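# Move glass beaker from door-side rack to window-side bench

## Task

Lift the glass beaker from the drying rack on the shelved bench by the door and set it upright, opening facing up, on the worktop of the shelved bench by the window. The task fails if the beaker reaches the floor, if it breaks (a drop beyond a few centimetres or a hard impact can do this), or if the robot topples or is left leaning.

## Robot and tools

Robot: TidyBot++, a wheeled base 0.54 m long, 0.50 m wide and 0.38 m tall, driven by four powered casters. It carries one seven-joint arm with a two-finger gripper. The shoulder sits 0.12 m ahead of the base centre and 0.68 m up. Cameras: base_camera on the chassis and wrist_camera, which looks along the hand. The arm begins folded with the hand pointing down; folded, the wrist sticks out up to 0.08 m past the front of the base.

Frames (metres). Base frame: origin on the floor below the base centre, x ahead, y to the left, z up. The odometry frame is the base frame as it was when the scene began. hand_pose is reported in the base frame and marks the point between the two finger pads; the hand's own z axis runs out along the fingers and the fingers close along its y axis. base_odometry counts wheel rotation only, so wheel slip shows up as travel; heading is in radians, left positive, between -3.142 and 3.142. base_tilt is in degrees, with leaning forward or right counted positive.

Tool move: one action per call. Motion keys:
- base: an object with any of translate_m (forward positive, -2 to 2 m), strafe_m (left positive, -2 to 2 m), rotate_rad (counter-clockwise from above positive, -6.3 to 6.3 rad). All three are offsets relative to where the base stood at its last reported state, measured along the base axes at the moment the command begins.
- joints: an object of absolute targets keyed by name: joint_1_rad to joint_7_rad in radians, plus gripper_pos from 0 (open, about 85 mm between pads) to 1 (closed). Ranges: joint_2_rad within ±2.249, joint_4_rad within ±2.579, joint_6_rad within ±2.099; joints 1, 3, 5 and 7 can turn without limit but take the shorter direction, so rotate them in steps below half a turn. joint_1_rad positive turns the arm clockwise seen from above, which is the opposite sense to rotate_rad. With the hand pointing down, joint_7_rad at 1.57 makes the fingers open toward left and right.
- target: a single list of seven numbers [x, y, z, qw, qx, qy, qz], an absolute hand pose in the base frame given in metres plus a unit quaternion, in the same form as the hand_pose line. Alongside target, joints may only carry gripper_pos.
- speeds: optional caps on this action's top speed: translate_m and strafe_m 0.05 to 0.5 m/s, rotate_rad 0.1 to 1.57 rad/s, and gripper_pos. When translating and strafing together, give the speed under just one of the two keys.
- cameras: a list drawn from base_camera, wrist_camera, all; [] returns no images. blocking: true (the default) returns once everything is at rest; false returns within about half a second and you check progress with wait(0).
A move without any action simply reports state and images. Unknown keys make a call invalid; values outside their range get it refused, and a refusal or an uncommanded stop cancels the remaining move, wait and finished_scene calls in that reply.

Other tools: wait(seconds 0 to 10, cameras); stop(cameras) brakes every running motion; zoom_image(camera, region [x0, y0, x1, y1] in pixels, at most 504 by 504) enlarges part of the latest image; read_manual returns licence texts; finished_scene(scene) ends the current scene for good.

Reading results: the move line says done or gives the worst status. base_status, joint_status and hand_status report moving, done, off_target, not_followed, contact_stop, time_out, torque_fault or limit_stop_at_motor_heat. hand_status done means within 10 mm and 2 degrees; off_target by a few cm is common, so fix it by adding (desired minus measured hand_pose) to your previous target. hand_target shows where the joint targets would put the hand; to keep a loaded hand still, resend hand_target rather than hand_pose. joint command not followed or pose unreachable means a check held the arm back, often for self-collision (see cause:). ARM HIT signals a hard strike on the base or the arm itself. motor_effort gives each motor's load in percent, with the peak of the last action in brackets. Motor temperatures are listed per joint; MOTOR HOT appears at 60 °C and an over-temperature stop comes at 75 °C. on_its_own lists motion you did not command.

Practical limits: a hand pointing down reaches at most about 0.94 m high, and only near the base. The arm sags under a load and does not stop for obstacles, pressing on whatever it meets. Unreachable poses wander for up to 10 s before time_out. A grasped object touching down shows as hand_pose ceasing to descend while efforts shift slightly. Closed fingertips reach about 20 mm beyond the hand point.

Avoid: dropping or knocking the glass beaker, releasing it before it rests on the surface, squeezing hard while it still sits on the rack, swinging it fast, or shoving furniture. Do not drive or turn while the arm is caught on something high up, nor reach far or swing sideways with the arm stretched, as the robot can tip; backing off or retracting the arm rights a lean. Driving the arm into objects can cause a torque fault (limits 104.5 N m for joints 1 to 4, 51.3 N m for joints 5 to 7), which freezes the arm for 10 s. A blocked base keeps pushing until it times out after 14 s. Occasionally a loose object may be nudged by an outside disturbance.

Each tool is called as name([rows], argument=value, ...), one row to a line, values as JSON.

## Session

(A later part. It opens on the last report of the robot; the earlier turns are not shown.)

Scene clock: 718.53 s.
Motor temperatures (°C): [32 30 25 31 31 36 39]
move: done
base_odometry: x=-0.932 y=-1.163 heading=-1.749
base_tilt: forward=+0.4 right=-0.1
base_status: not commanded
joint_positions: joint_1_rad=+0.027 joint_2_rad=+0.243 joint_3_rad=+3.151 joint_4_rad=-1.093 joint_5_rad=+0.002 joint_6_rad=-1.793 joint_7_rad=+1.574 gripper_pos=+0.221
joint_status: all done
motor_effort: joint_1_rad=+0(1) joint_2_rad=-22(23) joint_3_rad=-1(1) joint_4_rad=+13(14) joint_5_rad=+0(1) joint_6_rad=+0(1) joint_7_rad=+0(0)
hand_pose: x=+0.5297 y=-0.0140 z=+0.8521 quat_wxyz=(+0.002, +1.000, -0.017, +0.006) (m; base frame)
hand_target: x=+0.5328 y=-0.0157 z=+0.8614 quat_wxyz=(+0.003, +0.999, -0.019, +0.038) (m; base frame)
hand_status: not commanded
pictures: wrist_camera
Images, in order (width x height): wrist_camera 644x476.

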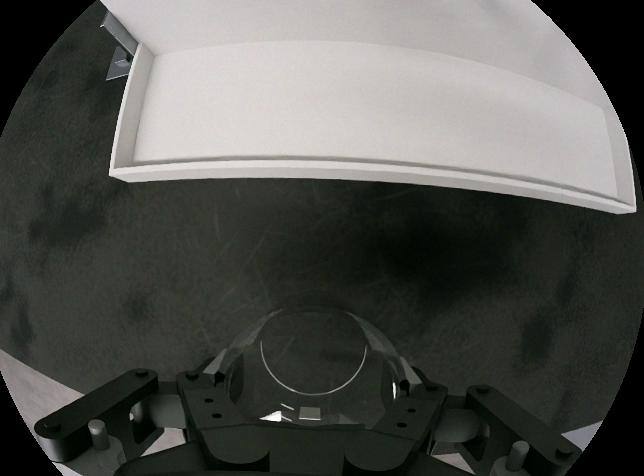

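move(joints={"joint_4_rad": -1.13, "joint_6_rad": -1.73}, cameras=[])

move(joints={"joint_4_rad": -1.145, "joint_6_rad": -1.715}, cameras=[])

move(joints={"joint_4_rad": -1.157, "joint_6_rad": -1.703}, cameras=["wrist_camera"])

Scene clock: 724.87 s.
Motor temperatures (°C): [32 31 25 31 31 36 39]
move: done
base_odometry: x=-0.932 y=-1.163 heading=-1.749
base_tilt: forward=+0.4 right=-0.1
base_status: not commanded
joint_positions: joint_1_rad=+0.027 joint_2_rad=+0.243 joint_3_rad=+3.151 joint_4_rad=-1.108 joint_5_rad=+0.002 joint_6_rad=-1.778 joint_7_rad=+1.574 gripper_pos=+0.221
joint_status: all done
motor_effort: joint_1_rad=+0(1) joint_2_rad=-22(24) joint_3_rad=-1(1) joint_4_rad=+13(14) joint_5_rad=+0(0) joint_6_rad=+0(1) joint_7_rad=+0(0)
hand_pose: x=+0.5308 y=-0.0140 z=+0.8476 quat_wxyz=(+0.002, +1.000, -0.017, +0.006) (m; base frame)
hand_target: x=+0.5339 y=-0.0158 z=+0.8568 quat_wxyz=(+0.003, +0.999, -0.019, +0.038) (m; base frame)
hand_status: not commanded
pictures: none
No camera images: "cameras" was empty.

Scene clock: 725.43 s.
Motor temperatures (°C): [32 31 25 31 31 36 39]
move: done
base_odometry: x=-0.932 y=-1.163 heading=-1.749
base_tilt: forward=+0.4 right=-0.1
base_status: not commanded
joint_positions: joint_1_rad=+0.027 joint_2_rad=+0.243 joint_3_rad=+3.151 joint_4_rad=-1.123 joint_5_rad=+0.002 joint_6_rad=-1.763 joint_7_rad=+1.574 gripper_pos=+0.221
joint_status: all done
motor_effort: joint_1_rad=+0(1) joint_2_rad=-22(24) joint_3_rad=+0(1) joint_4_rad=+13(14) joint_5_rad=+0(1) joint_6_rad=+0(1) joint_7_rad=+0(0)
hand_pose: x=+0.5318 y=-0.0141 z=+0.8431 quat_wxyz=(+0.002, +1.000, -0.017, +0.007) (m; base frame)
hand_target: x=+0.5350 y=-0.0158 z=+0.8522 quat_wxyz=(+0.003, +0.999, -0.019, +0.038) (m; base frame)
hand_status: not commanded
pictures: none
No camera images: "cameras" was empty.

Scene clock: 725.97 s.
Motor temperatures (°C): [32 31 25 31 31 36 39]
move: done
base_odometry: x=-0.932 y=-1.163 heading=-1.749
base_tilt: forward=+0.4 right=-0.1
base_status: not commanded
joint_positions: joint_1_rad=+0.027 joint_2_rad=+0.242 joint_3_rad=+3.151 joint_4_rad=-1.134 joint_5_rad=+0.002 joint_6_rad=-1.751 joint_7_rad=+1.574 gripper_pos=+0.221
joint_status: all done
motor_effort: joint_1_rad=+0(1) joint_2_rad=-22(23) joint_3_rad=-1(1) joint_4_rad=+13(14) joint_5_rad=+0(0) joint_6_rad=+1(1) joint_7_rad=+0(0)
hand_pose: x=+0.5325 y=-0.0141 z=+0.8395 quat_wxyz=(+0.002, +1.000, -0.017, +0.007) (m; base frame)
hand_target: x=+0.5358 y=-0.0158 z=+0.8485 quat_wxyz=(+0.003, +0.999, -0.019, +0.038) (m; base frame)
hand_status: not commanded
pictures: wrist_camera
Images, in order (width x height): wrist_camera 644x476.

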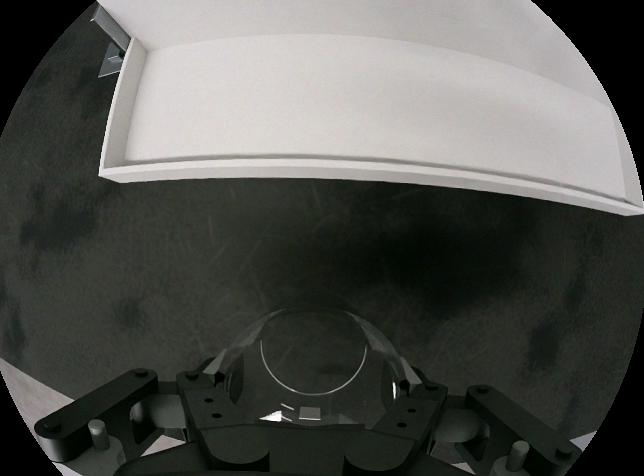

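move(joints={"joint_4_rad": -1.167, "joint_6_rad": -1.693}, cameras=[])

move(joints={"joint_4_rad": -1.178, "joint_6_rad": -1.682}, cameras=[])

move(joints={"joint_4_rad": -1.189, "joint_6_rad": -1.671}, cameras=["wrist_camera"])

Scene clock: 743.23 s.
Motor temperatures (°C): [32 31 25 31 31 36 39]
move: done
base_odometry: x=-0.932 y=-1.163 heading=-1.749
base_tilt: forward=+0.4 right=-0.1
base_status: not commanded
joint_positions: joint_1_rad=+0.027 joint_2_rad=+0.242 joint_3_rad=+3.151 joint_4_rad=-1.144 joint_5_rad=+0.002 joint_6_rad=-1.741 joint_7_rad=+1.574 gripper_pos=+0.221
joint_status: all done
motor_effort: joint_1_rad=+0(1) joint_2_rad=-22(23) joint_3_rad=+0(1) joint_4_rad=+13(14) joint_5_rad=+0(0) joint_6_rad=+0(1) joint_7_rad=+0(0)
hand_pose: x=+0.5331 y=-0.0142 z=+0.8365 quat_wxyz=(+0.002, +1.000, -0.017, +0.007) (m; base frame)
hand_target: x=+0.5365 y=-0.0159 z=+0.8454 quat_wxyz=(+0.003, +0.999, -0.019, +0.038) (m; base frame)
hand_status: not commanded
pictures: none
No camera images: "cameras" was empty.

Scene clock: 743.77 s.
Motor temperatures (°C): [32 31 25 31 31 36 39]
move: done
base_odometry: x=-0.932 y=-1.163 heading=-1.749
base_tilt: forward=+0.4 right=-0.1
base_status: not commanded
joint_positions: joint_1_rad=+0.027 joint_2_rad=+0.242 joint_3_rad=+3.151 joint_4_rad=-1.155 joint_5_rad=+0.002 joint_6_rad=-1.730 joint_7_rad=+1.574 gripper_pos=+0.221
joint_status: all done
motor_effort: joint_1_rad=+0(1) joint_2_rad=-23(24) joint_3_rad=+0(1) joint_4_rad=+13(14) joint_5_rad=+0(1) joint_6_rad=+0(1) joint_7_rad=+0(0)
hand_pose: x=+0.5338 y=-0.0142 z=+0.8332 quat_wxyz=(+0.002, +1.000, -0.017, +0.007) (m; base frame)
hand_target: x=+0.5371 y=-0.0159 z=+0.8420 quat_wxyz=(+0.003, +0.999, -0.019, +0.038) (m; base frame)
hand_status: not commanded
pictures: none
No camera images: "cameras" was empty.

Scene clock: 744.27 s.
Motor temperatures (°C): [32 31 25 31 31 36 39]
move: done
base_odometry: x=-0.932 y=-1.163 heading=-1.749
base_tilt: forward=+0.4 right=-0.1
base_status: not commanded
joint_positions: joint_1_rad=+0.027 joint_2_rad=+0.241 joint_3_rad=+3.151 joint_4_rad=-1.164 joint_5_rad=+0.002 joint_6_rad=-1.720 joint_7_rad=+1.574 gripper_pos=+0.221
joint_status: all done
motor_effort: joint_1_rad=+0(1) joint_2_rad=-21(23) joint_3_rad=-1(1) joint_4_rad=+13(14) joint_5_rad=+0(0) joint_6_rad=+1(1) joint_7_rad=+0(0)
hand_pose: x=+0.5347 y=-0.0142 z=+0.8313 quat_wxyz=(+0.002, +1.000, -0.017, +0.009) (m; base frame)
hand_target: x=+0.5377 y=-0.0159 z=+0.8386 quat_wxyz=(+0.003, +0.999, -0.019, +0.038) (m; base frame)
hand_status: not commanded
pictures: wrist_camera
Images, in order (width x height): wrist_camera 644x476.

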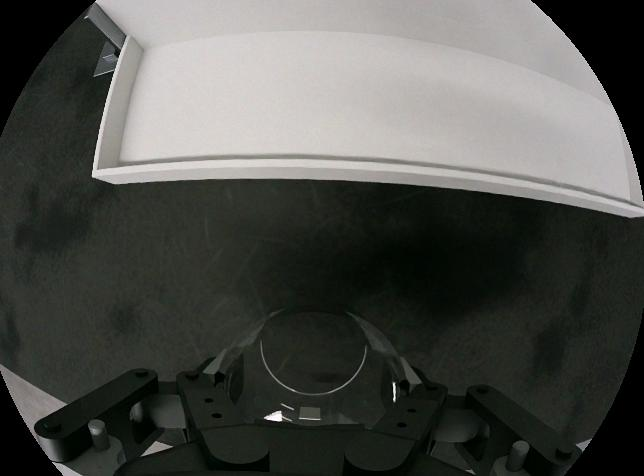

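move(joints={"joint_4_rad": -1.2, "joint_6_rad": -1.66}, cameras=["wrist_camera"])

zoom_image(camera="wrist_camera", region=[130, 180, 510, 470])

Scene clock: 750.63 s.
Motor temperatures (°C): [32 31 25 31 31 36 39]
move: done
base_odometry: x=-0.932 y=-1.163 heading=-1.749
base_tilt: forward=+0.4 right=-0.1
base_status: not commanded
joint_positions: joint_1_rad=+0.027 joint_2_rad=+0.236 joint_3_rad=+3.151 joint_4_rad=-1.171 joint_5_rad=+0.002 joint_6_rad=-1.709 joint_7_rad=+1.574 gripper_pos=+0.221
joint_status: all done
motor_effort: joint_1_rad=+0(1) joint_2_rad=-21(22) joint_3_rad=+0(1) joint_4_rad=+13(13) joint_5_rad=+0(0) joint_6_rad=+1(1) joint_7_rad=+0(0)
hand_pose: x=+0.5354 y=-0.0143 z=+0.8311 quat_wxyz=(+0.002, +1.000, -0.017, +0.013) (m; base frame)
hand_target: x=+0.5383 y=-0.0160 z=+0.8352 quat_wxyz=(+0.003, +0.999, -0.019, +0.038) (m; base frame)
hand_status: not commanded
pictures: wrist_camera
Images, in order (width x height): wrist_camera 644x476.

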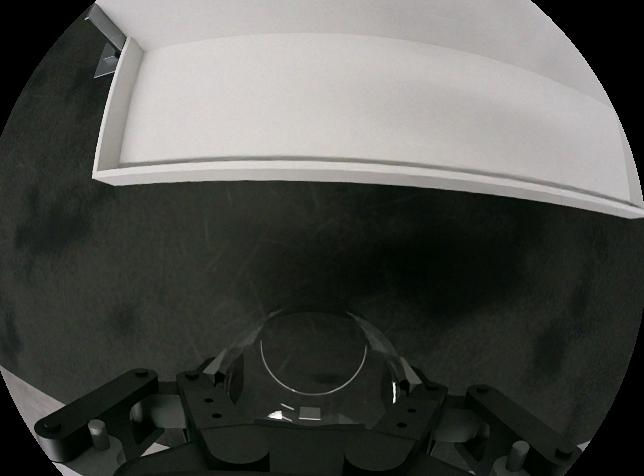

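Scaled by 1.326.

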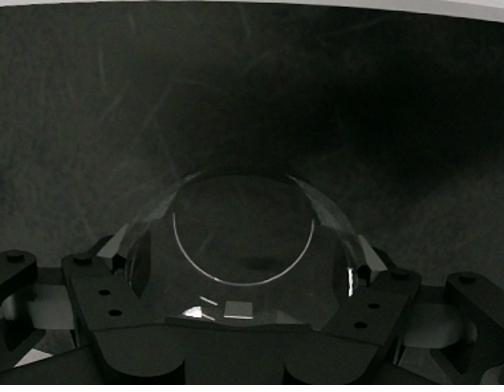

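move(joints={"gripper_pos": 0.19}, cameras=[])

move(joints={"gripper_pos": 0.0})

zoom_image(camera="wrist_camera", region=[130, 180, 510, 470])

Scene clock: 762.17 s.
Motor temperatures (°C): [32 31 25 31 31 36 39]
move: done
base_odometry: x=-0.932 y=-1.163 heading=-1.749
base_tilt: forward=+0.4 right=-0.1
base_status: not commanded
joint_positions: joint_1_rad=+0.027 joint_2_rad=+0.236 joint_3_rad=+3.151 joint_4_rad=-1.172 joint_5_rad=+0.002 joint_6_rad=-1.709 joint_7_rad=+1.574 gripper_pos=+0.190
joint_status: all done
motor_effort: joint_1_rad=-1(1) joint_2_rad=-22(23) joint_3_rad=-1(1) joint_4_rad=+13(13) joint_5_rad=+0(0) joint_6_rad=+0(1) joint_7_rad=+0(0)
hand_pose: x=+0.5349 y=-0.0143 z=+0.8305 quat_wxyz=(+0.002, +1.000, -0.017, +0.012) (m; base frame)
hand_target: x=+0.5383 y=-0.0160 z=+0.8352 quat_wxyz=(+0.003, +0.999, -0.019, +0.038) (m; base frame)
hand_status: not commanded
pictures: none
No camera images: "cameras" was empty.

Scene clock: 762.77 s.
Motor temperatures (°C): [32 31 25 31 31 36 39]
move: done
base_odometry: x=-0.932 y=-1.163 heading=-1.749
base_tilt: forward=+0.4 right=-0.1
base_status: not commanded
joint_positions: joint_1_rad=+0.027 joint_2_rad=+0.236 joint_3_rad=+3.151 joint_4_rad=-1.172 joint_5_rad=+0.002 joint_6_rad=-1.709 joint_7_rad=+1.574 gripper_pos=+0.000
joint_status: all done
motor_effort: joint_1_rad=+0(1) joint_2_rad=-21(22) joint_3_rad=+0(1) joint_4_rad=+13(13) joint_5_rad=+1(1) joint_6_rad=+1(1) joint_7_rad=+0(0)
hand_pose: x=+0.5350 y=-0.0143 z=+0.8305 quat_wxyz=(+0.002, +1.000, -0.017, +0.012) (m; base frame)
hand_target: x=+0.5383 y=-0.0160 z=+0.8352 quat_wxyz=(+0.003, +0.999, -0.019, +0.038) (m; base frame)
hand_status: not commanded
pictures: base_camera, wrist_camera
Images, in order (width x height): base_camera 644x364, wrist_camera 644x476.

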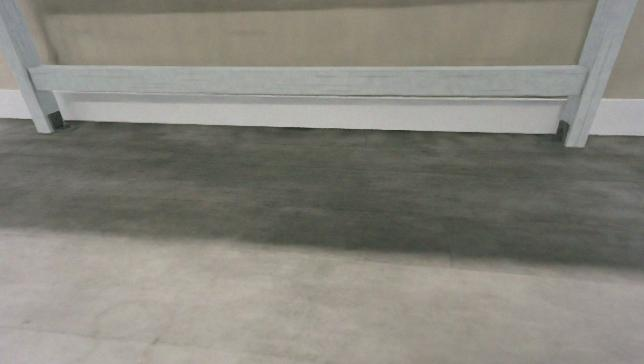

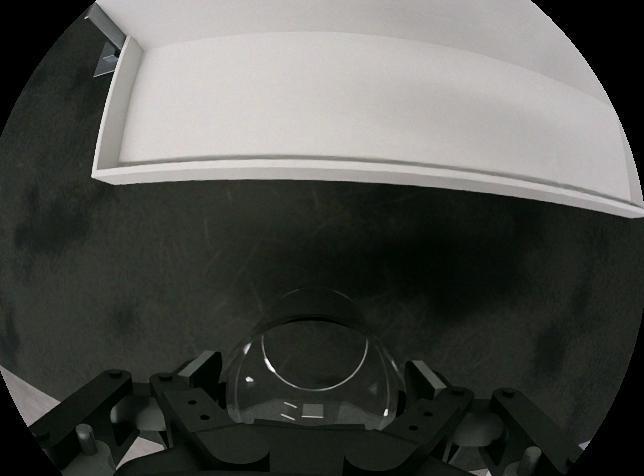

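Scaled by 1.326.

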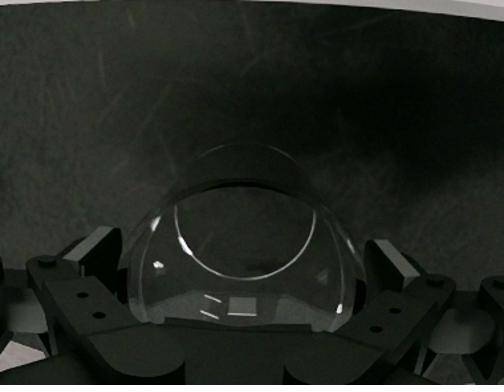

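move(joints={"joint_2_rad": 0.335, "joint_4_rad": -0.8, "joint_6_rad": -2.055})

zoom_image(camera="wrist_camera", region=[130, 180, 510, 470])

Scene clock: 803.90 s.
Motor temperatures (°C): [32 31 25 31 31 36 39]
move: done
base_odometry: x=-0.932 y=-1.163 heading=-1.749
base_tilt: forward=+0.4 right=-0.1
base_status: not commanded
joint_positions: joint_1_rad=+0.027 joint_2_rad=+0.306 joint_3_rad=+3.151 joint_4_rad=-0.840 joint_5_rad=+0.002 joint_6_rad=-2.002 joint_7_rad=+1.574 gripper_pos=+0.000
joint_status: all done
motor_effort: joint_1_rad=-1(1) joint_2_rad=-22(24) joint_3_rad=+0(1) joint_4_rad=+12(14) joint_5_rad=+0(1) joint_6_rad=+0(1) joint_7_rad=+0(0)
hand_pose: x=+0.5301 y=-0.0137 z=+0.9012 quat_wxyz=(+0.002, +1.000, -0.017, -0.003) (m; base frame)
hand_target: x=+0.5271 y=-0.0149 z=+0.9009 quat_wxyz=(+0.002, +1.000, -0.019, -0.024) (m; base frame)
hand_status: not commanded
pictures: base_camera, wrist_camera
Images, in order (width x height): base_camera 644x364, wrist_camera 644x476.

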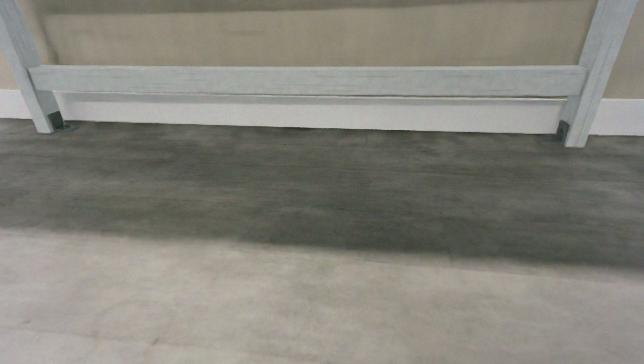

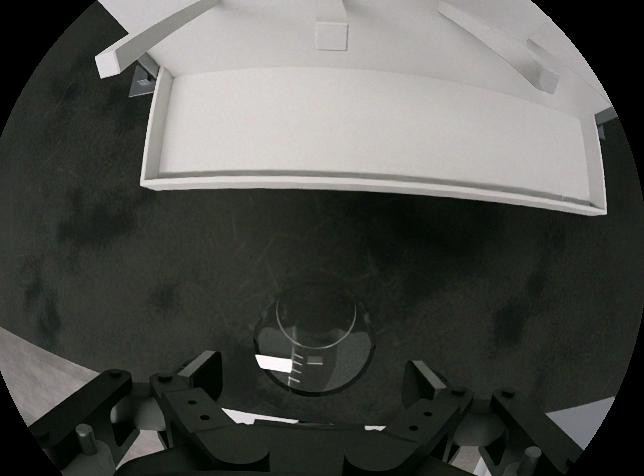

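Scaled by 1.326.

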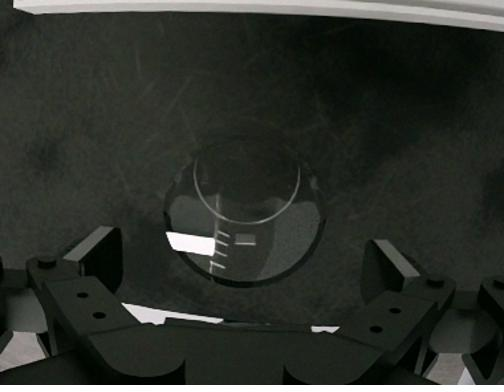

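move(base={"translate_m": -0.36}, cameras=["wrist_camera"])

move(joints={"joint_2_rad": 0.375, "joint_4_rad": -2.2, "joint_6_rad": 1.03})

Scene clock: 820.00 s.
Motor temperatures (°C): [32 31 25 31 31 36 39]
move: done
base_odometry: x=-0.868 y=-0.809 heading=-1.749
base_tilt: forward=+0.4 right=-0.1
base_status: done
joint_positions: joint_1_rad=+0.028 joint_2_rad=+0.327 joint_3_rad=+3.151 joint_4_rad=-0.837 joint_5_rad=+0.002 joint_6_rad=-2.013 joint_7_rad=+1.574 gripper_pos=+0.000
joint_status: not commanded
motor_effort: joint_1_rad=-1(2) joint_2_rad=-24(27) joint_3_rad=+0(2) joint_4_rad=+11(12) joint_5_rad=+0(1) joint_6_rad=+0(1) joint_7_rad=+0(0)
hand_pose: x=+0.5316 y=-0.0141 z=+0.8933 quat_wxyz=(+0.002, +1.000, -0.018, -0.018) (m; base frame)
hand_target: x=+0.5271 y=-0.0149 z=+0.9009 quat_wxyz=(+0.002, +1.000, -0.019, -0.024) (m; base frame)
hand_status: not commanded
pictures: wrist_camera
Images, in order (width x height): wrist_camera 644x476.

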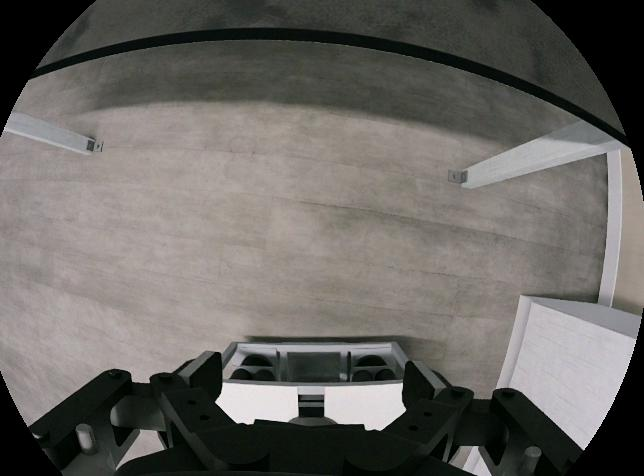

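Scene clock: 823.80 s.
Motor temperatures (°C): [32 31 25 31 31 36 39]
move: done
base_odometry: x=-0.868 y=-0.809 heading=-1.749
base_tilt: forward=+0.4 right=-0.1
base_status: not commanded
joint_positions: joint_1_rad=+0.028 joint_2_rad=+0.351 joint_3_rad=+3.151 joint_4_rad=-2.172 joint_5_rad=+0.002 joint_6_rad=+0.967 joint_7_rad=+1.574 gripper_pos=+0.000
joint_status: all done
motor_effort: joint_1_rad=+0(2) joint_2_rad=-24(28) joint_3_rad=+0(1) joint_4_rad=+11(16) joint_5_rad=+0(1) joint_6_rad=+9(14) joint_7_rad=+0(1)
hand_pose: x=+0.7570 y=-0.0215 z=+0.8258 quat_wxyz=(+0.015, +0.702, -0.010, +0.712) (m; base frame)
hand_target: x=+0.7527 y=-0.0229 z=+0.8161 quat_wxyz=(+0.016, +0.698, -0.011, +0.716) (m; base frame)
hand_status: not commanded
pictures: base_camera, wrist_camera
Images, in order (width x height): base_camera 644x364, wrist_camera 644x476.

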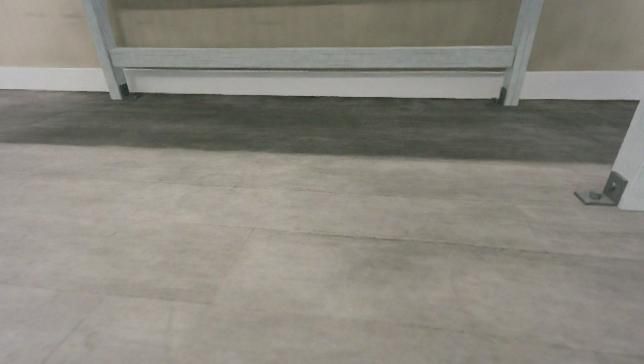

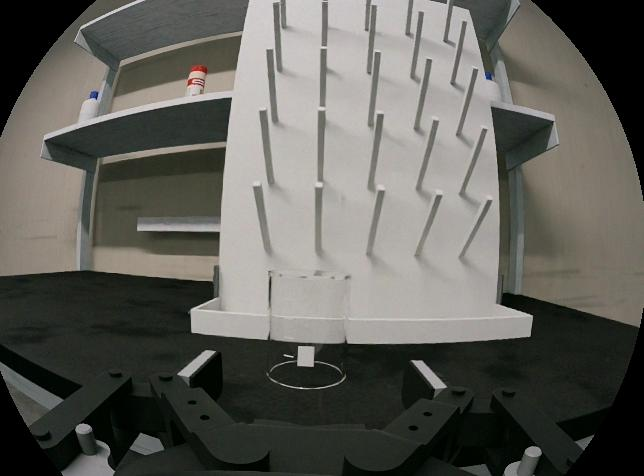

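move(base={"translate_m": 0.075}, speeds={"translate_m": 0.2}, joints={"joint_4_rad": -2.21}, cameras=["wrist_camera"])

zoom_image(camera="wrist_camera", region=[160, 240, 480, 440])

Scene clock: 889.47 s.
Motor temperatures (°C): [32 31 25 30 31 36 39]
move: done
base_odometry: x=-0.881 y=-0.883 heading=-1.749
base_tilt: forward=+0.4 right=-0.1
base_status: done
joint_positions: joint_1_rad=+0.028 joint_2_rad=+0.356 joint_3_rad=+3.151 joint_4_rad=-2.189 joint_5_rad=+0.002 joint_6_rad=+0.973 joint_7_rad=+1.574 gripper_pos=+0.000
joint_status: all done
motor_effort: joint_1_rad=-1(1) joint_2_rad=-23(26) joint_3_rad=+0(1) joint_4_rad=+11(13) joint_5_rad=+0(1) joint_6_rad=+9(10) joint_7_rad=+0(0)
hand_pose: x=+0.7533 y=-0.0213 z=+0.8154 quat_wxyz=(+0.015, +0.708, -0.010, +0.706) (m; base frame)
hand_target: x=+0.7501 y=-0.0228 z=+0.8113 quat_wxyz=(+0.016, +0.701, -0.011, +0.712) (m; base frame)
hand_status: not commanded
pictures: wrist_camera
Images, in order (width x height): wrist_camera 644x476.

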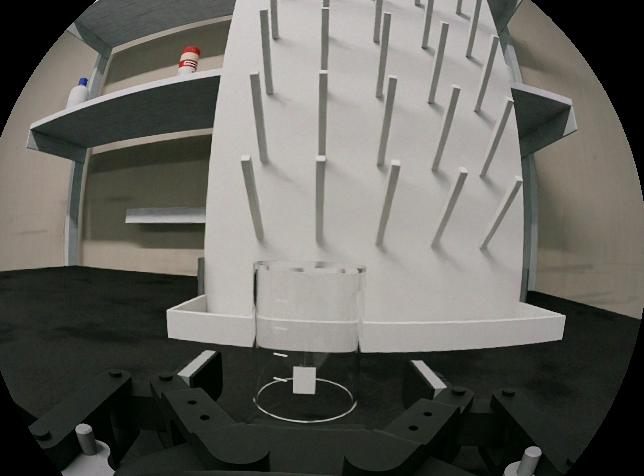

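Scaled by 1.575.

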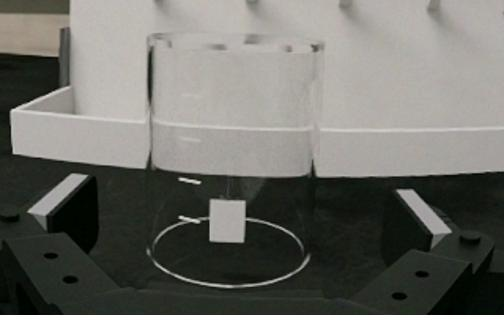

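move(base={"translate_m": 0.04}, speeds={"translate_m": 0.1}, joints={"joint_4_rad": -2.15}, cameras=["wrist_camera"])

zoom_image(camera="wrist_camera", region=[160, 240, 480, 460])

Scene clock: 922.80 s.
Motor temperatures (°C): [32 30 25 30 31 36 39]
move: done
base_odometry: x=-0.889 y=-0.922 heading=-1.749
base_tilt: forward=+0.4 right=-0.1
base_status: done
joint_positions: joint_1_rad=+0.028 joint_2_rad=+0.358 joint_3_rad=+3.151 joint_4_rad=-2.172 joint_5_rad=+0.002 joint_6_rad=+0.974 joint_7_rad=+1.574 gripper_pos=+0.000
joint_status: all done
motor_effort: joint_1_rad=+1(1) joint_2_rad=-24(25) joint_3_rad=+0(2) joint_4_rad=+11(13) joint_5_rad=+0(1) joint_6_rad=+10(10) joint_7_rad=+0(0)
hand_pose: x=+0.7580 y=-0.0215 z=+0.8234 quat_wxyz=(+0.015, +0.702, -0.010, +0.712) (m; base frame)
hand_target: x=+0.7650 y=-0.0233 z=+0.8404 quat_wxyz=(+0.017, +0.680, -0.010, +0.733) (m; base frame)
hand_status: not commanded
pictures: wrist_camera
Images, in order (width x height): wrist_camera 644x476.

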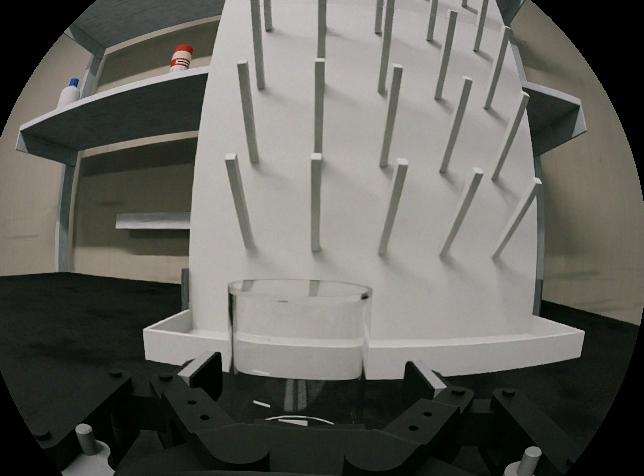

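Scaled by 1.575.

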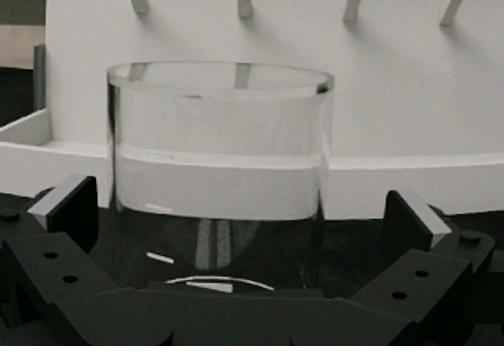

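move(base={"translate_m": 0.008, "strafe_m": 0.0065}, speeds={"translate_m": 0.05}, cameras=["wrist_camera"])

zoom_image(camera="wrist_camera", region=[160, 240, 480, 460])

Scene clock: 943.63 s.
Motor temperatures (°C): [32 30 25 30 31 36 39]
move: done
base_odometry: x=-0.884 y=-0.931 heading=-1.750
base_tilt: forward=+0.4 right=-0.1
base_status: done
joint_positions: joint_1_rad=+0.029 joint_2_rad=+0.359 joint_3_rad=+3.151 joint_4_rad=-2.172 joint_5_rad=+0.002 joint_6_rad=+0.974 joint_7_rad=+1.574 gripper_pos=+0.000
joint_status: not commanded
motor_effort: joint_1_rad=+0(2) joint_2_rad=-24(26) joint_3_rad=-1(2) joint_4_rad=+11(12) joint_5_rad=+1(1) joint_6_rad=+9(10) joint_7_rad=+0(0)
hand_pose: x=+0.7581 y=-0.0216 z=+0.8230 quat_wxyz=(+0.015, +0.702, -0.010, +0.712) (m; base frame)
hand_target: x=+0.7650 y=-0.0233 z=+0.8404 quat_wxyz=(+0.017, +0.680, -0.010, +0.733) (m; base frame)
hand_status: not commanded
pictures: wrist_camera
Images, in order (width x height): wrist_camera 644x476.

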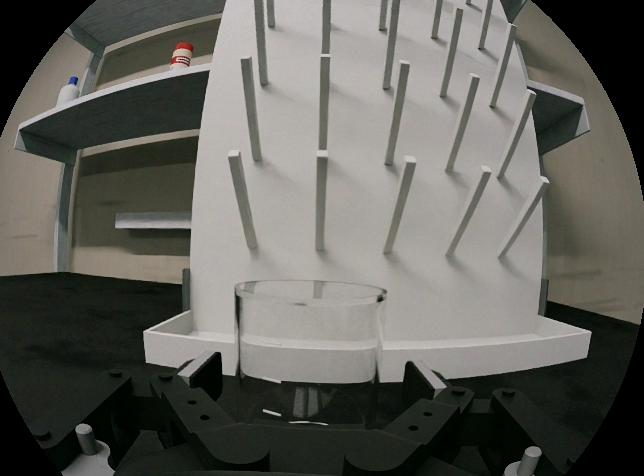

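Scaled by 1.575.

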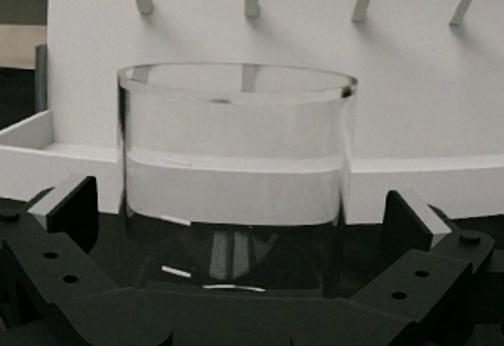

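move(base={"translate_m": 0.007, "strafe_m": 0.001}, speeds={"translate_m": 0.05}, cameras=["wrist_camera"])

zoom_image(camera="wrist_camera", region=[160, 240, 480, 460])

Scene clock: 953.67 s.
Motor temperatures (°C): [32 30 25 30 31 36 39]
move: done
base_odometry: x=-0.884 y=-0.938 heading=-1.750
base_tilt: forward=+0.4 right=-0.1
base_status: done
joint_positions: joint_1_rad=+0.029 joint_2_rad=+0.360 joint_3_rad=+3.151 joint_4_rad=-2.172 joint_5_rad=+0.002 joint_6_rad=+0.974 joint_7_rad=+1.574 gripper_pos=+0.000
joint_status: not commanded
motor_effort: joint_1_rad=-1(1) joint_2_rad=-24(26) joint_3_rad=-1(2) joint_4_rad=+11(12) joint_5_rad=+0(0) joint_6_rad=+9(10) joint_7_rad=+0(0)
hand_pose: x=+0.7582 y=-0.0216 z=+0.8223 quat_wxyz=(+0.015, +0.702, -0.010, +0.712) (m; base frame)
hand_target: x=+0.7650 y=-0.0233 z=+0.8404 quat_wxyz=(+0.017, +0.680, -0.010, +0.733) (m; base frame)
hand_status: not commanded
pictures: wrist_camera
Images, in order (width x height): wrist_camera 644x476.

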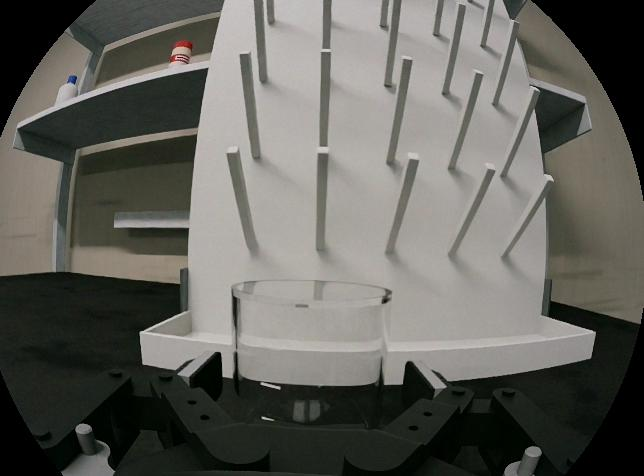

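Scaled by 1.575.

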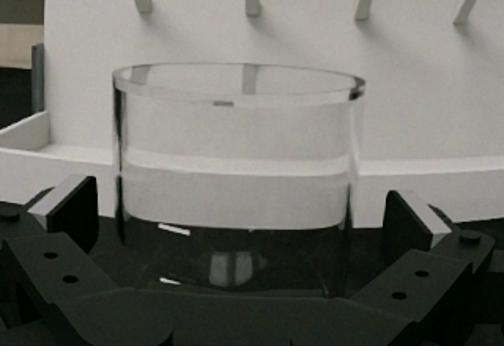

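move(joints={"gripper_pos": 0.3}, cameras=["wrist_camera"])

zoom_image(camera="wrist_camera", region=[160, 240, 480, 460])

Scene clock: 963.47 s.
Motor temperatures (°C): [32 30 25 30 31 36 39]
move: off_target
base_odometry: x=-0.884 y=-0.938 heading=-1.750
base_tilt: forward=+0.4 right=-0.1
base_status: not commanded
joint_positions: joint_1_rad=+0.029 joint_2_rad=+0.360 joint_3_rad=+3.151 joint_4_rad=-2.172 joint_5_rad=+0.002 joint_6_rad=+0.975 joint_7_rad=+1.574 gripper_pos=+0.243
joint_status: gripper_pos off_target (ended at +0.243, target +0.300)
motor_effort: joint_1_rad=+0(1) joint_2_rad=-24(25) joint_3_rad=+0(1) joint_4_rad=+11(11) joint_5_rad=+0(0) joint_6_rad=+9(10) joint_7_rad=-1(1)
hand_pose: x=+0.7582 y=-0.0216 z=+0.8223 quat_wxyz=(+0.015, +0.702, -0.010, +0.712) (m; base frame)
hand_target: x=+0.7650 y=-0.0233 z=+0.8404 quat_wxyz=(+0.017, +0.680, -0.010, +0.733) (m; base frame)
hand_status: not commanded
pictures: wrist_camera
Images, in order (width x height): wrist_camera 644x476.

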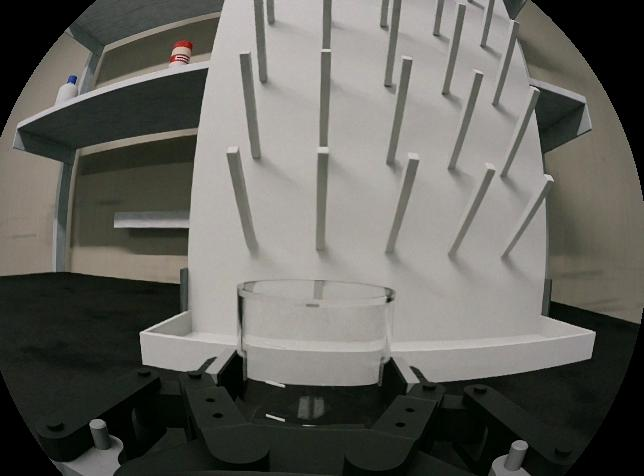

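Scaled by 1.575.

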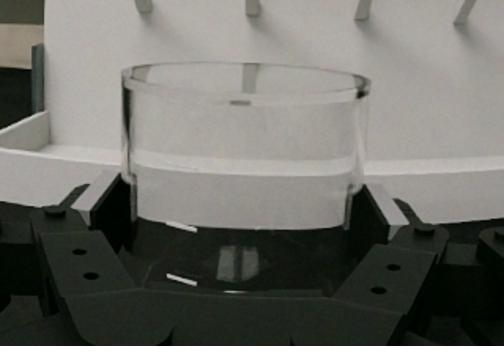

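move(joints={"joint_2_rad": 0.27, "joint_6_rad": 0.86}, cameras=["wrist_camera"])

zoom_image(camera="wrist_camera", region=[160, 240, 480, 460])

Scene clock: 995.27 s.
Motor temperatures (°C): [32 30 25 30 31 36 39]
move: done
base_odometry: x=-0.884 y=-0.938 heading=-1.750
base_tilt: forward=+0.3 right=-0.1
base_status: not commanded
joint_positions: joint_1_rad=+0.029 joint_2_rad=+0.309 joint_3_rad=+3.151 joint_4_rad=-2.172 joint_5_rad=+0.002 joint_6_rad=+0.900 joint_7_rad=+1.574 gripper_pos=+0.243
joint_status: all done
motor_effort: joint_1_rad=+0(1) joint_2_rad=-24(25) joint_3_rad=+0(1) joint_4_rad=+13(13) joint_5_rad=+0(0) joint_6_rad=+11(11) joint_7_rad=+0(0)
hand_pose: x=+0.7510 y=-0.0215 z=+0.8312 quat_wxyz=(+0.015, +0.711, -0.010, +0.703) (m; base frame)
hand_target: x=+0.7499 y=-0.0230 z=+0.8547 quat_wxyz=(+0.016, +0.703, -0.011, +0.711) (m; base frame)
hand_status: not commanded
pictures: wrist_camera
Images, in order (width x height): wrist_camera 644x476.

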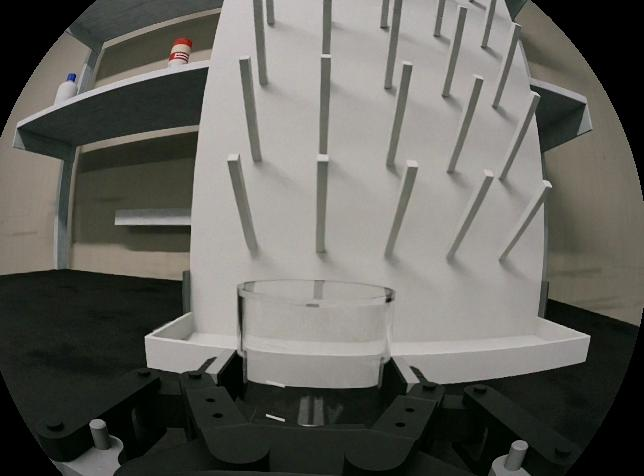

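Scaled by 1.575.

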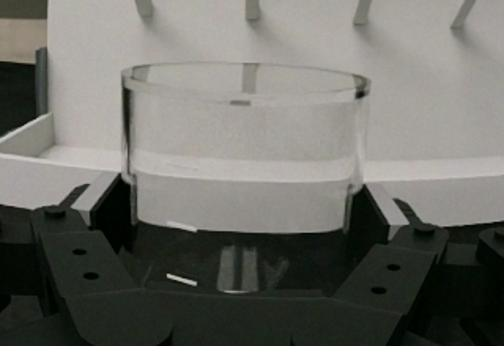

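move(joints={"joint_2_rad": 0.19, "joint_6_rad": 0.785})

zoom_image(camera="wrist_camera", region=[160, 240, 480, 460])

Scene clock: 1002.83 s.
Motor temperatures (°C): [32 30 25 30 31 36 39]
move: done
base_odometry: x=-0.884 y=-0.938 heading=-1.750
base_tilt: forward=+0.4 right=-0.1
base_status: not commanded
joint_positions: joint_1_rad=+0.029 joint_2_rad=+0.226 joint_3_rad=+3.151 joint_4_rad=-2.172 joint_5_rad=+0.002 joint_6_rad=+0.838 joint_7_rad=+1.574 gripper_pos=+0.243
joint_status: all done
motor_effort: joint_1_rad=-1(1) joint_2_rad=-22(26) joint_3_rad=+1(1) joint_4_rad=+13(14) joint_5_rad=+0(1) joint_6_rad=+10(12) joint_7_rad=+0(0)
hand_pose: x=+0.7371 y=-0.0211 z=+0.8643 quat_wxyz=(+0.015, +0.703, -0.010, +0.711) (m; base frame)
hand_target: x=+0.7353 y=-0.0227 z=+0.8812 quat_wxyz=(+0.016, +0.701, -0.011, +0.712) (m; base frame)
hand_status: not commanded
pictures: base_camera, wrist_camera
Images, in order (width x height): base_camera 644x364, wrist_camera 644x476.

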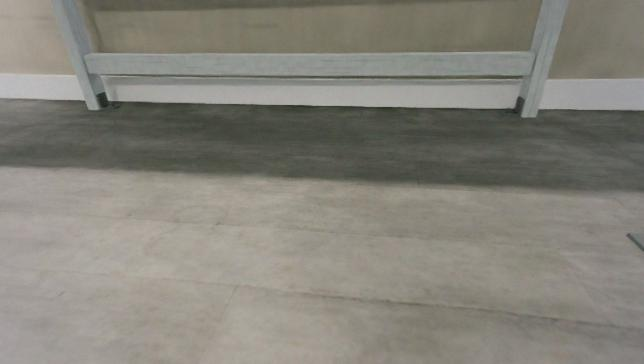

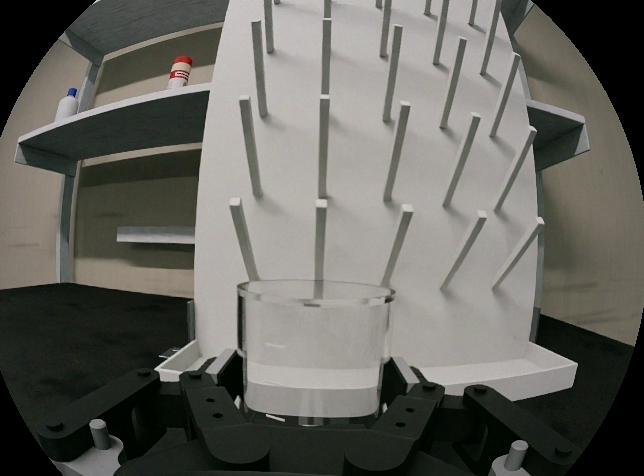

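Scaled by 1.575.

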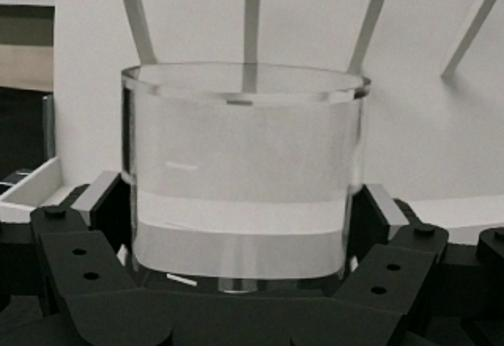

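move(base={"translate_m": -0.35}, joints={"joint_2_rad": -0.1, "joint_4_rad": -2.04, "joint_6_rad": 0.35}, cameras=["wrist_camera"])

move(base={"rotate_rad": 3.12}, speeds={"rotate_rad": 1.0}, joints={"joint_2_rad": -0.34, "joint_4_rad": -2.0, "joint_6_rad": 0.105})

Scene clock: 1037.83 s.
Motor temperatures (°C): [32 31 25 30 30 36 39]
move: done
base_odometry: x=-0.822 y=-0.594 heading=-1.750
base_tilt: forward=+0.3 right=-0.1
base_status: done
joint_positions: joint_1_rad=+0.029 joint_2_rad=-0.073 joint_3_rad=+3.151 joint_4_rad=-2.083 joint_5_rad=+0.002 joint_6_rad=+0.407 joint_7_rad=+1.574 gripper_pos=+0.243
joint_status: all done
motor_effort: joint_1_rad=+0(2) joint_2_rad=-16(26) joint_3_rad=+0(2) joint_4_rad=+17(18) joint_5_rad=+0(1) joint_6_rad=+10(12) joint_7_rad=+0(0)
hand_pose: x=+0.6836 y=-0.0201 z=+0.9578 quat_wxyz=(+0.014, +0.718, -0.012, +0.696) (m; base frame)
hand_target: x=+0.6811 y=-0.0215 z=+0.9811 quat_wxyz=(+0.015, +0.714, -0.013, +0.700) (m; base frame)
hand_status: not commanded
pictures: wrist_camera
Images, in order (width x height): wrist_camera 644x476.

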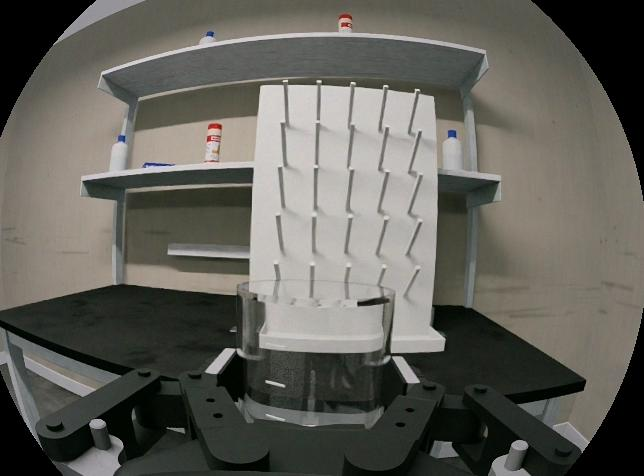

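Scene clock: 1041.87 s.
Motor temperatures (°C): [32 31 25 30 30 36 39]
move: done
base_odometry: x=-0.822 y=-0.594 heading=+1.369
base_tilt: forward=+0.3 right=-0.1
base_status: done
joint_positions: joint_1_rad=+0.030 joint_2_rad=-0.316 joint_3_rad=+3.151 joint_4_rad=-2.048 joint_5_rad=+0.002 joint_6_rad=+0.161 joint_7_rad=+1.574 gripper_pos=+0.243
joint_status: all done
motor_effort: joint_1_rad=-1(3) joint_2_rad=-10(19) joint_3_rad=+0(2) joint_4_rad=+18(19) joint_5_rad=+0(1) joint_6_rad=+10(11) joint_7_rad=+0(0)
hand_pose: x=+0.6095 y=-0.0189 z=+1.0312 quat_wxyz=(+0.015, +0.707, -0.013, +0.707) (m; base frame)
hand_target: x=+0.6028 y=-0.0191 z=+1.0554 quat_wxyz=(+0.015, +0.701, -0.013, +0.712) (m; base frame)
hand_status: not commanded
pictures: base_camera, wrist_camera
Images, in order (width x height): base_camera 644x364, wrist_camera 644x476.

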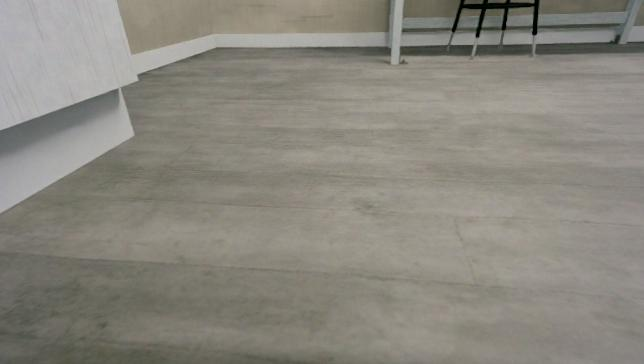

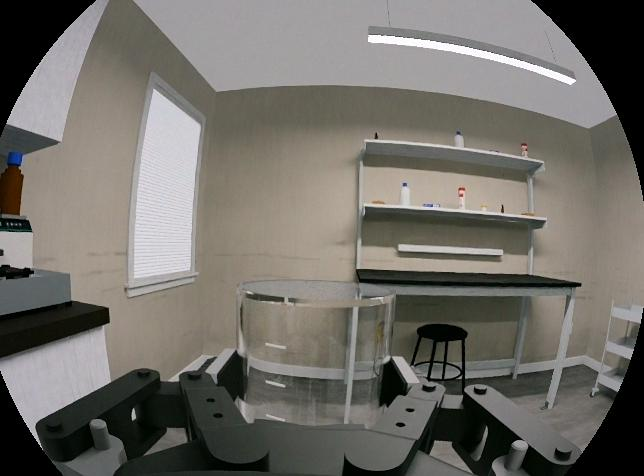

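move(base={"translate_m": 1.25, "strafe_m": -0.78}, speeds={"translate_m": 0.5})

Scene clock: 1085.67 s.
Motor temperatures (°C): [32 30 25 31 30 36 39]
move: done
base_odometry: x=+0.193 y=+0.475 heading=+1.370
base_tilt: forward=+0.4 right=-0.1
base_status: done
joint_positions: joint_1_rad=+0.030 joint_2_rad=-0.326 joint_3_rad=+3.151 joint_4_rad=-2.048 joint_5_rad=+0.002 joint_6_rad=+0.159 joint_7_rad=+1.574 gripper_pos=+0.243
joint_status: not commanded
motor_effort: joint_1_rad=+0(2) joint_2_rad=-9(13) joint_3_rad=+1(2) joint_4_rad=+18(19) joint_5_rad=+0(1) joint_6_rad=+10(11) joint_7_rad=+0(0)
hand_pose: x=+0.6062 y=-0.0187 z=+1.0351 quat_wxyz=(+0.015, +0.705, -0.013, +0.709) (m; base frame)
hand_target: x=+0.6028 y=-0.0191 z=+1.0554 quat_wxyz=(+0.015, +0.701, -0.013, +0.712) (m; base frame)
hand_status: not commanded
pictures: base_camera, wrist_camera
Images, in order (width x height): base_camera 644x364, wrist_camera 644x476.

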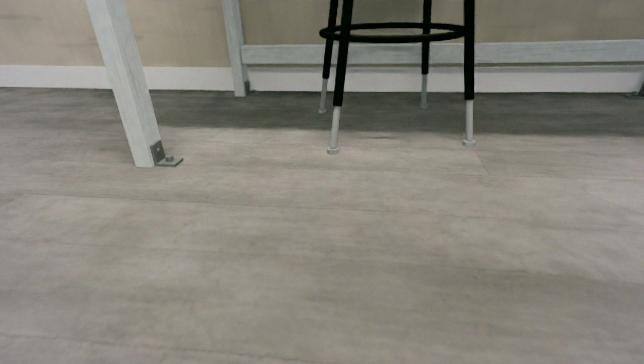

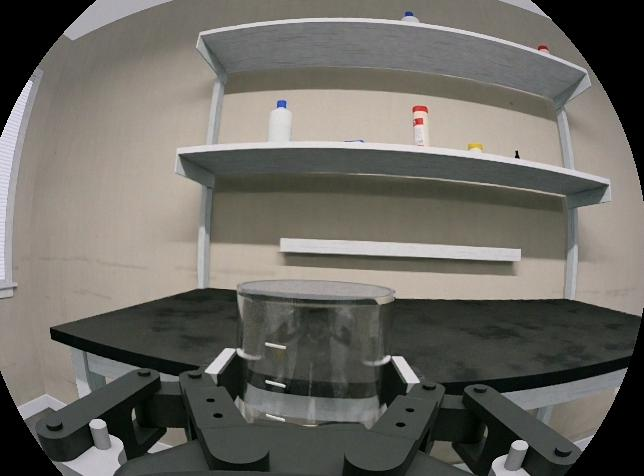

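zoom_image(camera="wrist_camera", region=[380, 260, 644, 440])

zoom_image(camera="wrist_camera", region=[30, 260, 294, 440])

Scaled by 1.909.

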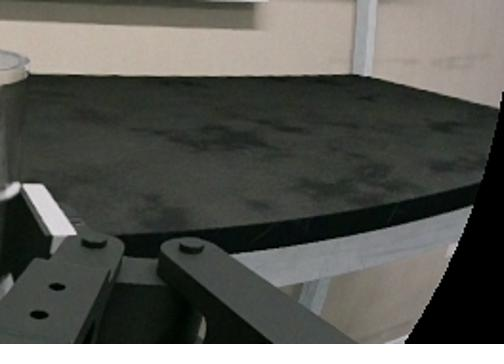

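Scaled by 1.909.

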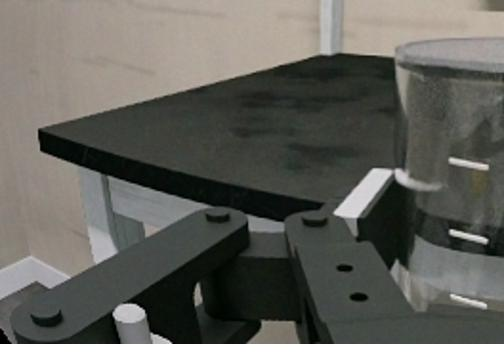

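move(joints={"joint_2_rad": -0.024, "joint_4_rad": -1.915, "joint_6_rad": 0.372, "joint_7_rad": -1.4}, cameras=["wrist_camera"])

move(joints={"joint_7_rad": -1.633})

Scene clock: 1137.47 s.
Motor temperatures (°C): [32 30 25 31 30 36 38]
move: done
base_odometry: x=+0.193 y=+0.475 heading=+1.370
base_tilt: forward=+0.4 right=-0.1
base_status: not commanded
joint_positions: joint_1_rad=+0.030 joint_2_rad=-0.039 joint_3_rad=+3.151 joint_4_rad=-1.969 joint_5_rad=+0.002 joint_6_rad=+0.304 joint_7_rad=-1.332 gripper_pos=+0.243
joint_status: all done
motor_effort: joint_1_rad=+0(2) joint_2_rad=-18(19) joint_3_rad=+0(2) joint_4_rad=+17(19) joint_5_rad=+0(1) joint_6_rad=+10(11) joint_7_rad=+0(1)
hand_pose: x=+0.7074 y=-0.0219 z=+0.9743 quat_wxyz=(-0.680, +0.073, -0.723, +0.096) (m; base frame)
hand_target: x=+0.7178 y=-0.0227 z=+1.0196 quat_wxyz=(-0.721, +0.046, -0.687, +0.077) (m; base frame)
hand_status: not commanded
pictures: wrist_camera
Images, in order (width x height): wrist_camera 644x476.

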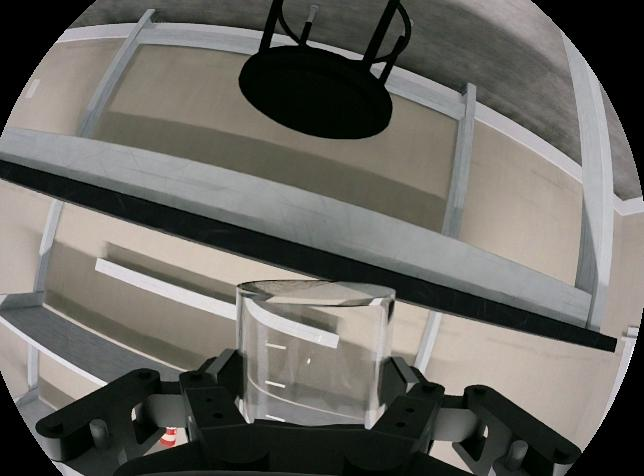

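Scene clock: 1138.43 s.
Motor temperatures (°C): [32 30 25 31 30 36 38]
move: done
base_odometry: x=+0.193 y=+0.475 heading=+1.370
base_tilt: forward=+0.4 right=-0.1
base_status: not commanded
joint_positions: joint_1_rad=+0.030 joint_2_rad=-0.039 joint_3_rad=+3.151 joint_4_rad=-1.969 joint_5_rad=+0.002 joint_6_rad=+0.304 joint_7_rad=-1.582 gripper_pos=+0.243
joint_status: all done
motor_effort: joint_1_rad=+0(1) joint_2_rad=-17(19) joint_3_rad=-1(1) joint_4_rad=+17(18) joint_5_rad=+0(1) joint_6_rad=+10(11) joint_7_rad=+0(1)
hand_pose: x=+0.7074 y=-0.0219 z=+0.9744 quat_wxyz=(-0.687, -0.017, -0.726, +0.010) (m; base frame)
hand_target: x=+0.7178 y=-0.0227 z=+1.0196 quat_wxyz=(-0.725, -0.034, -0.688, -0.007) (m; base frame)
hand_status: not commanded
pictures: base_camera, wrist_camera
Images, in order (width x height): base_camera 644x364, wrist_camera 644x476.

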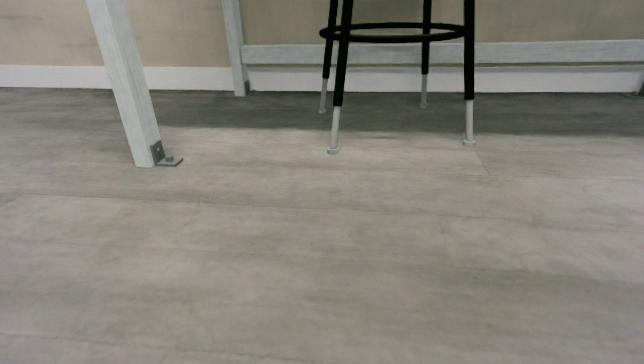

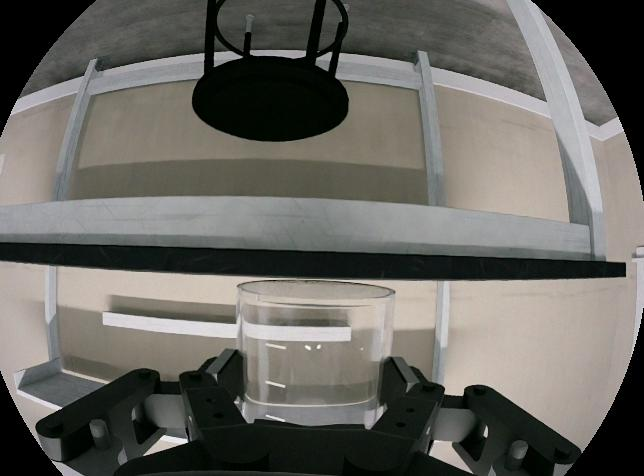

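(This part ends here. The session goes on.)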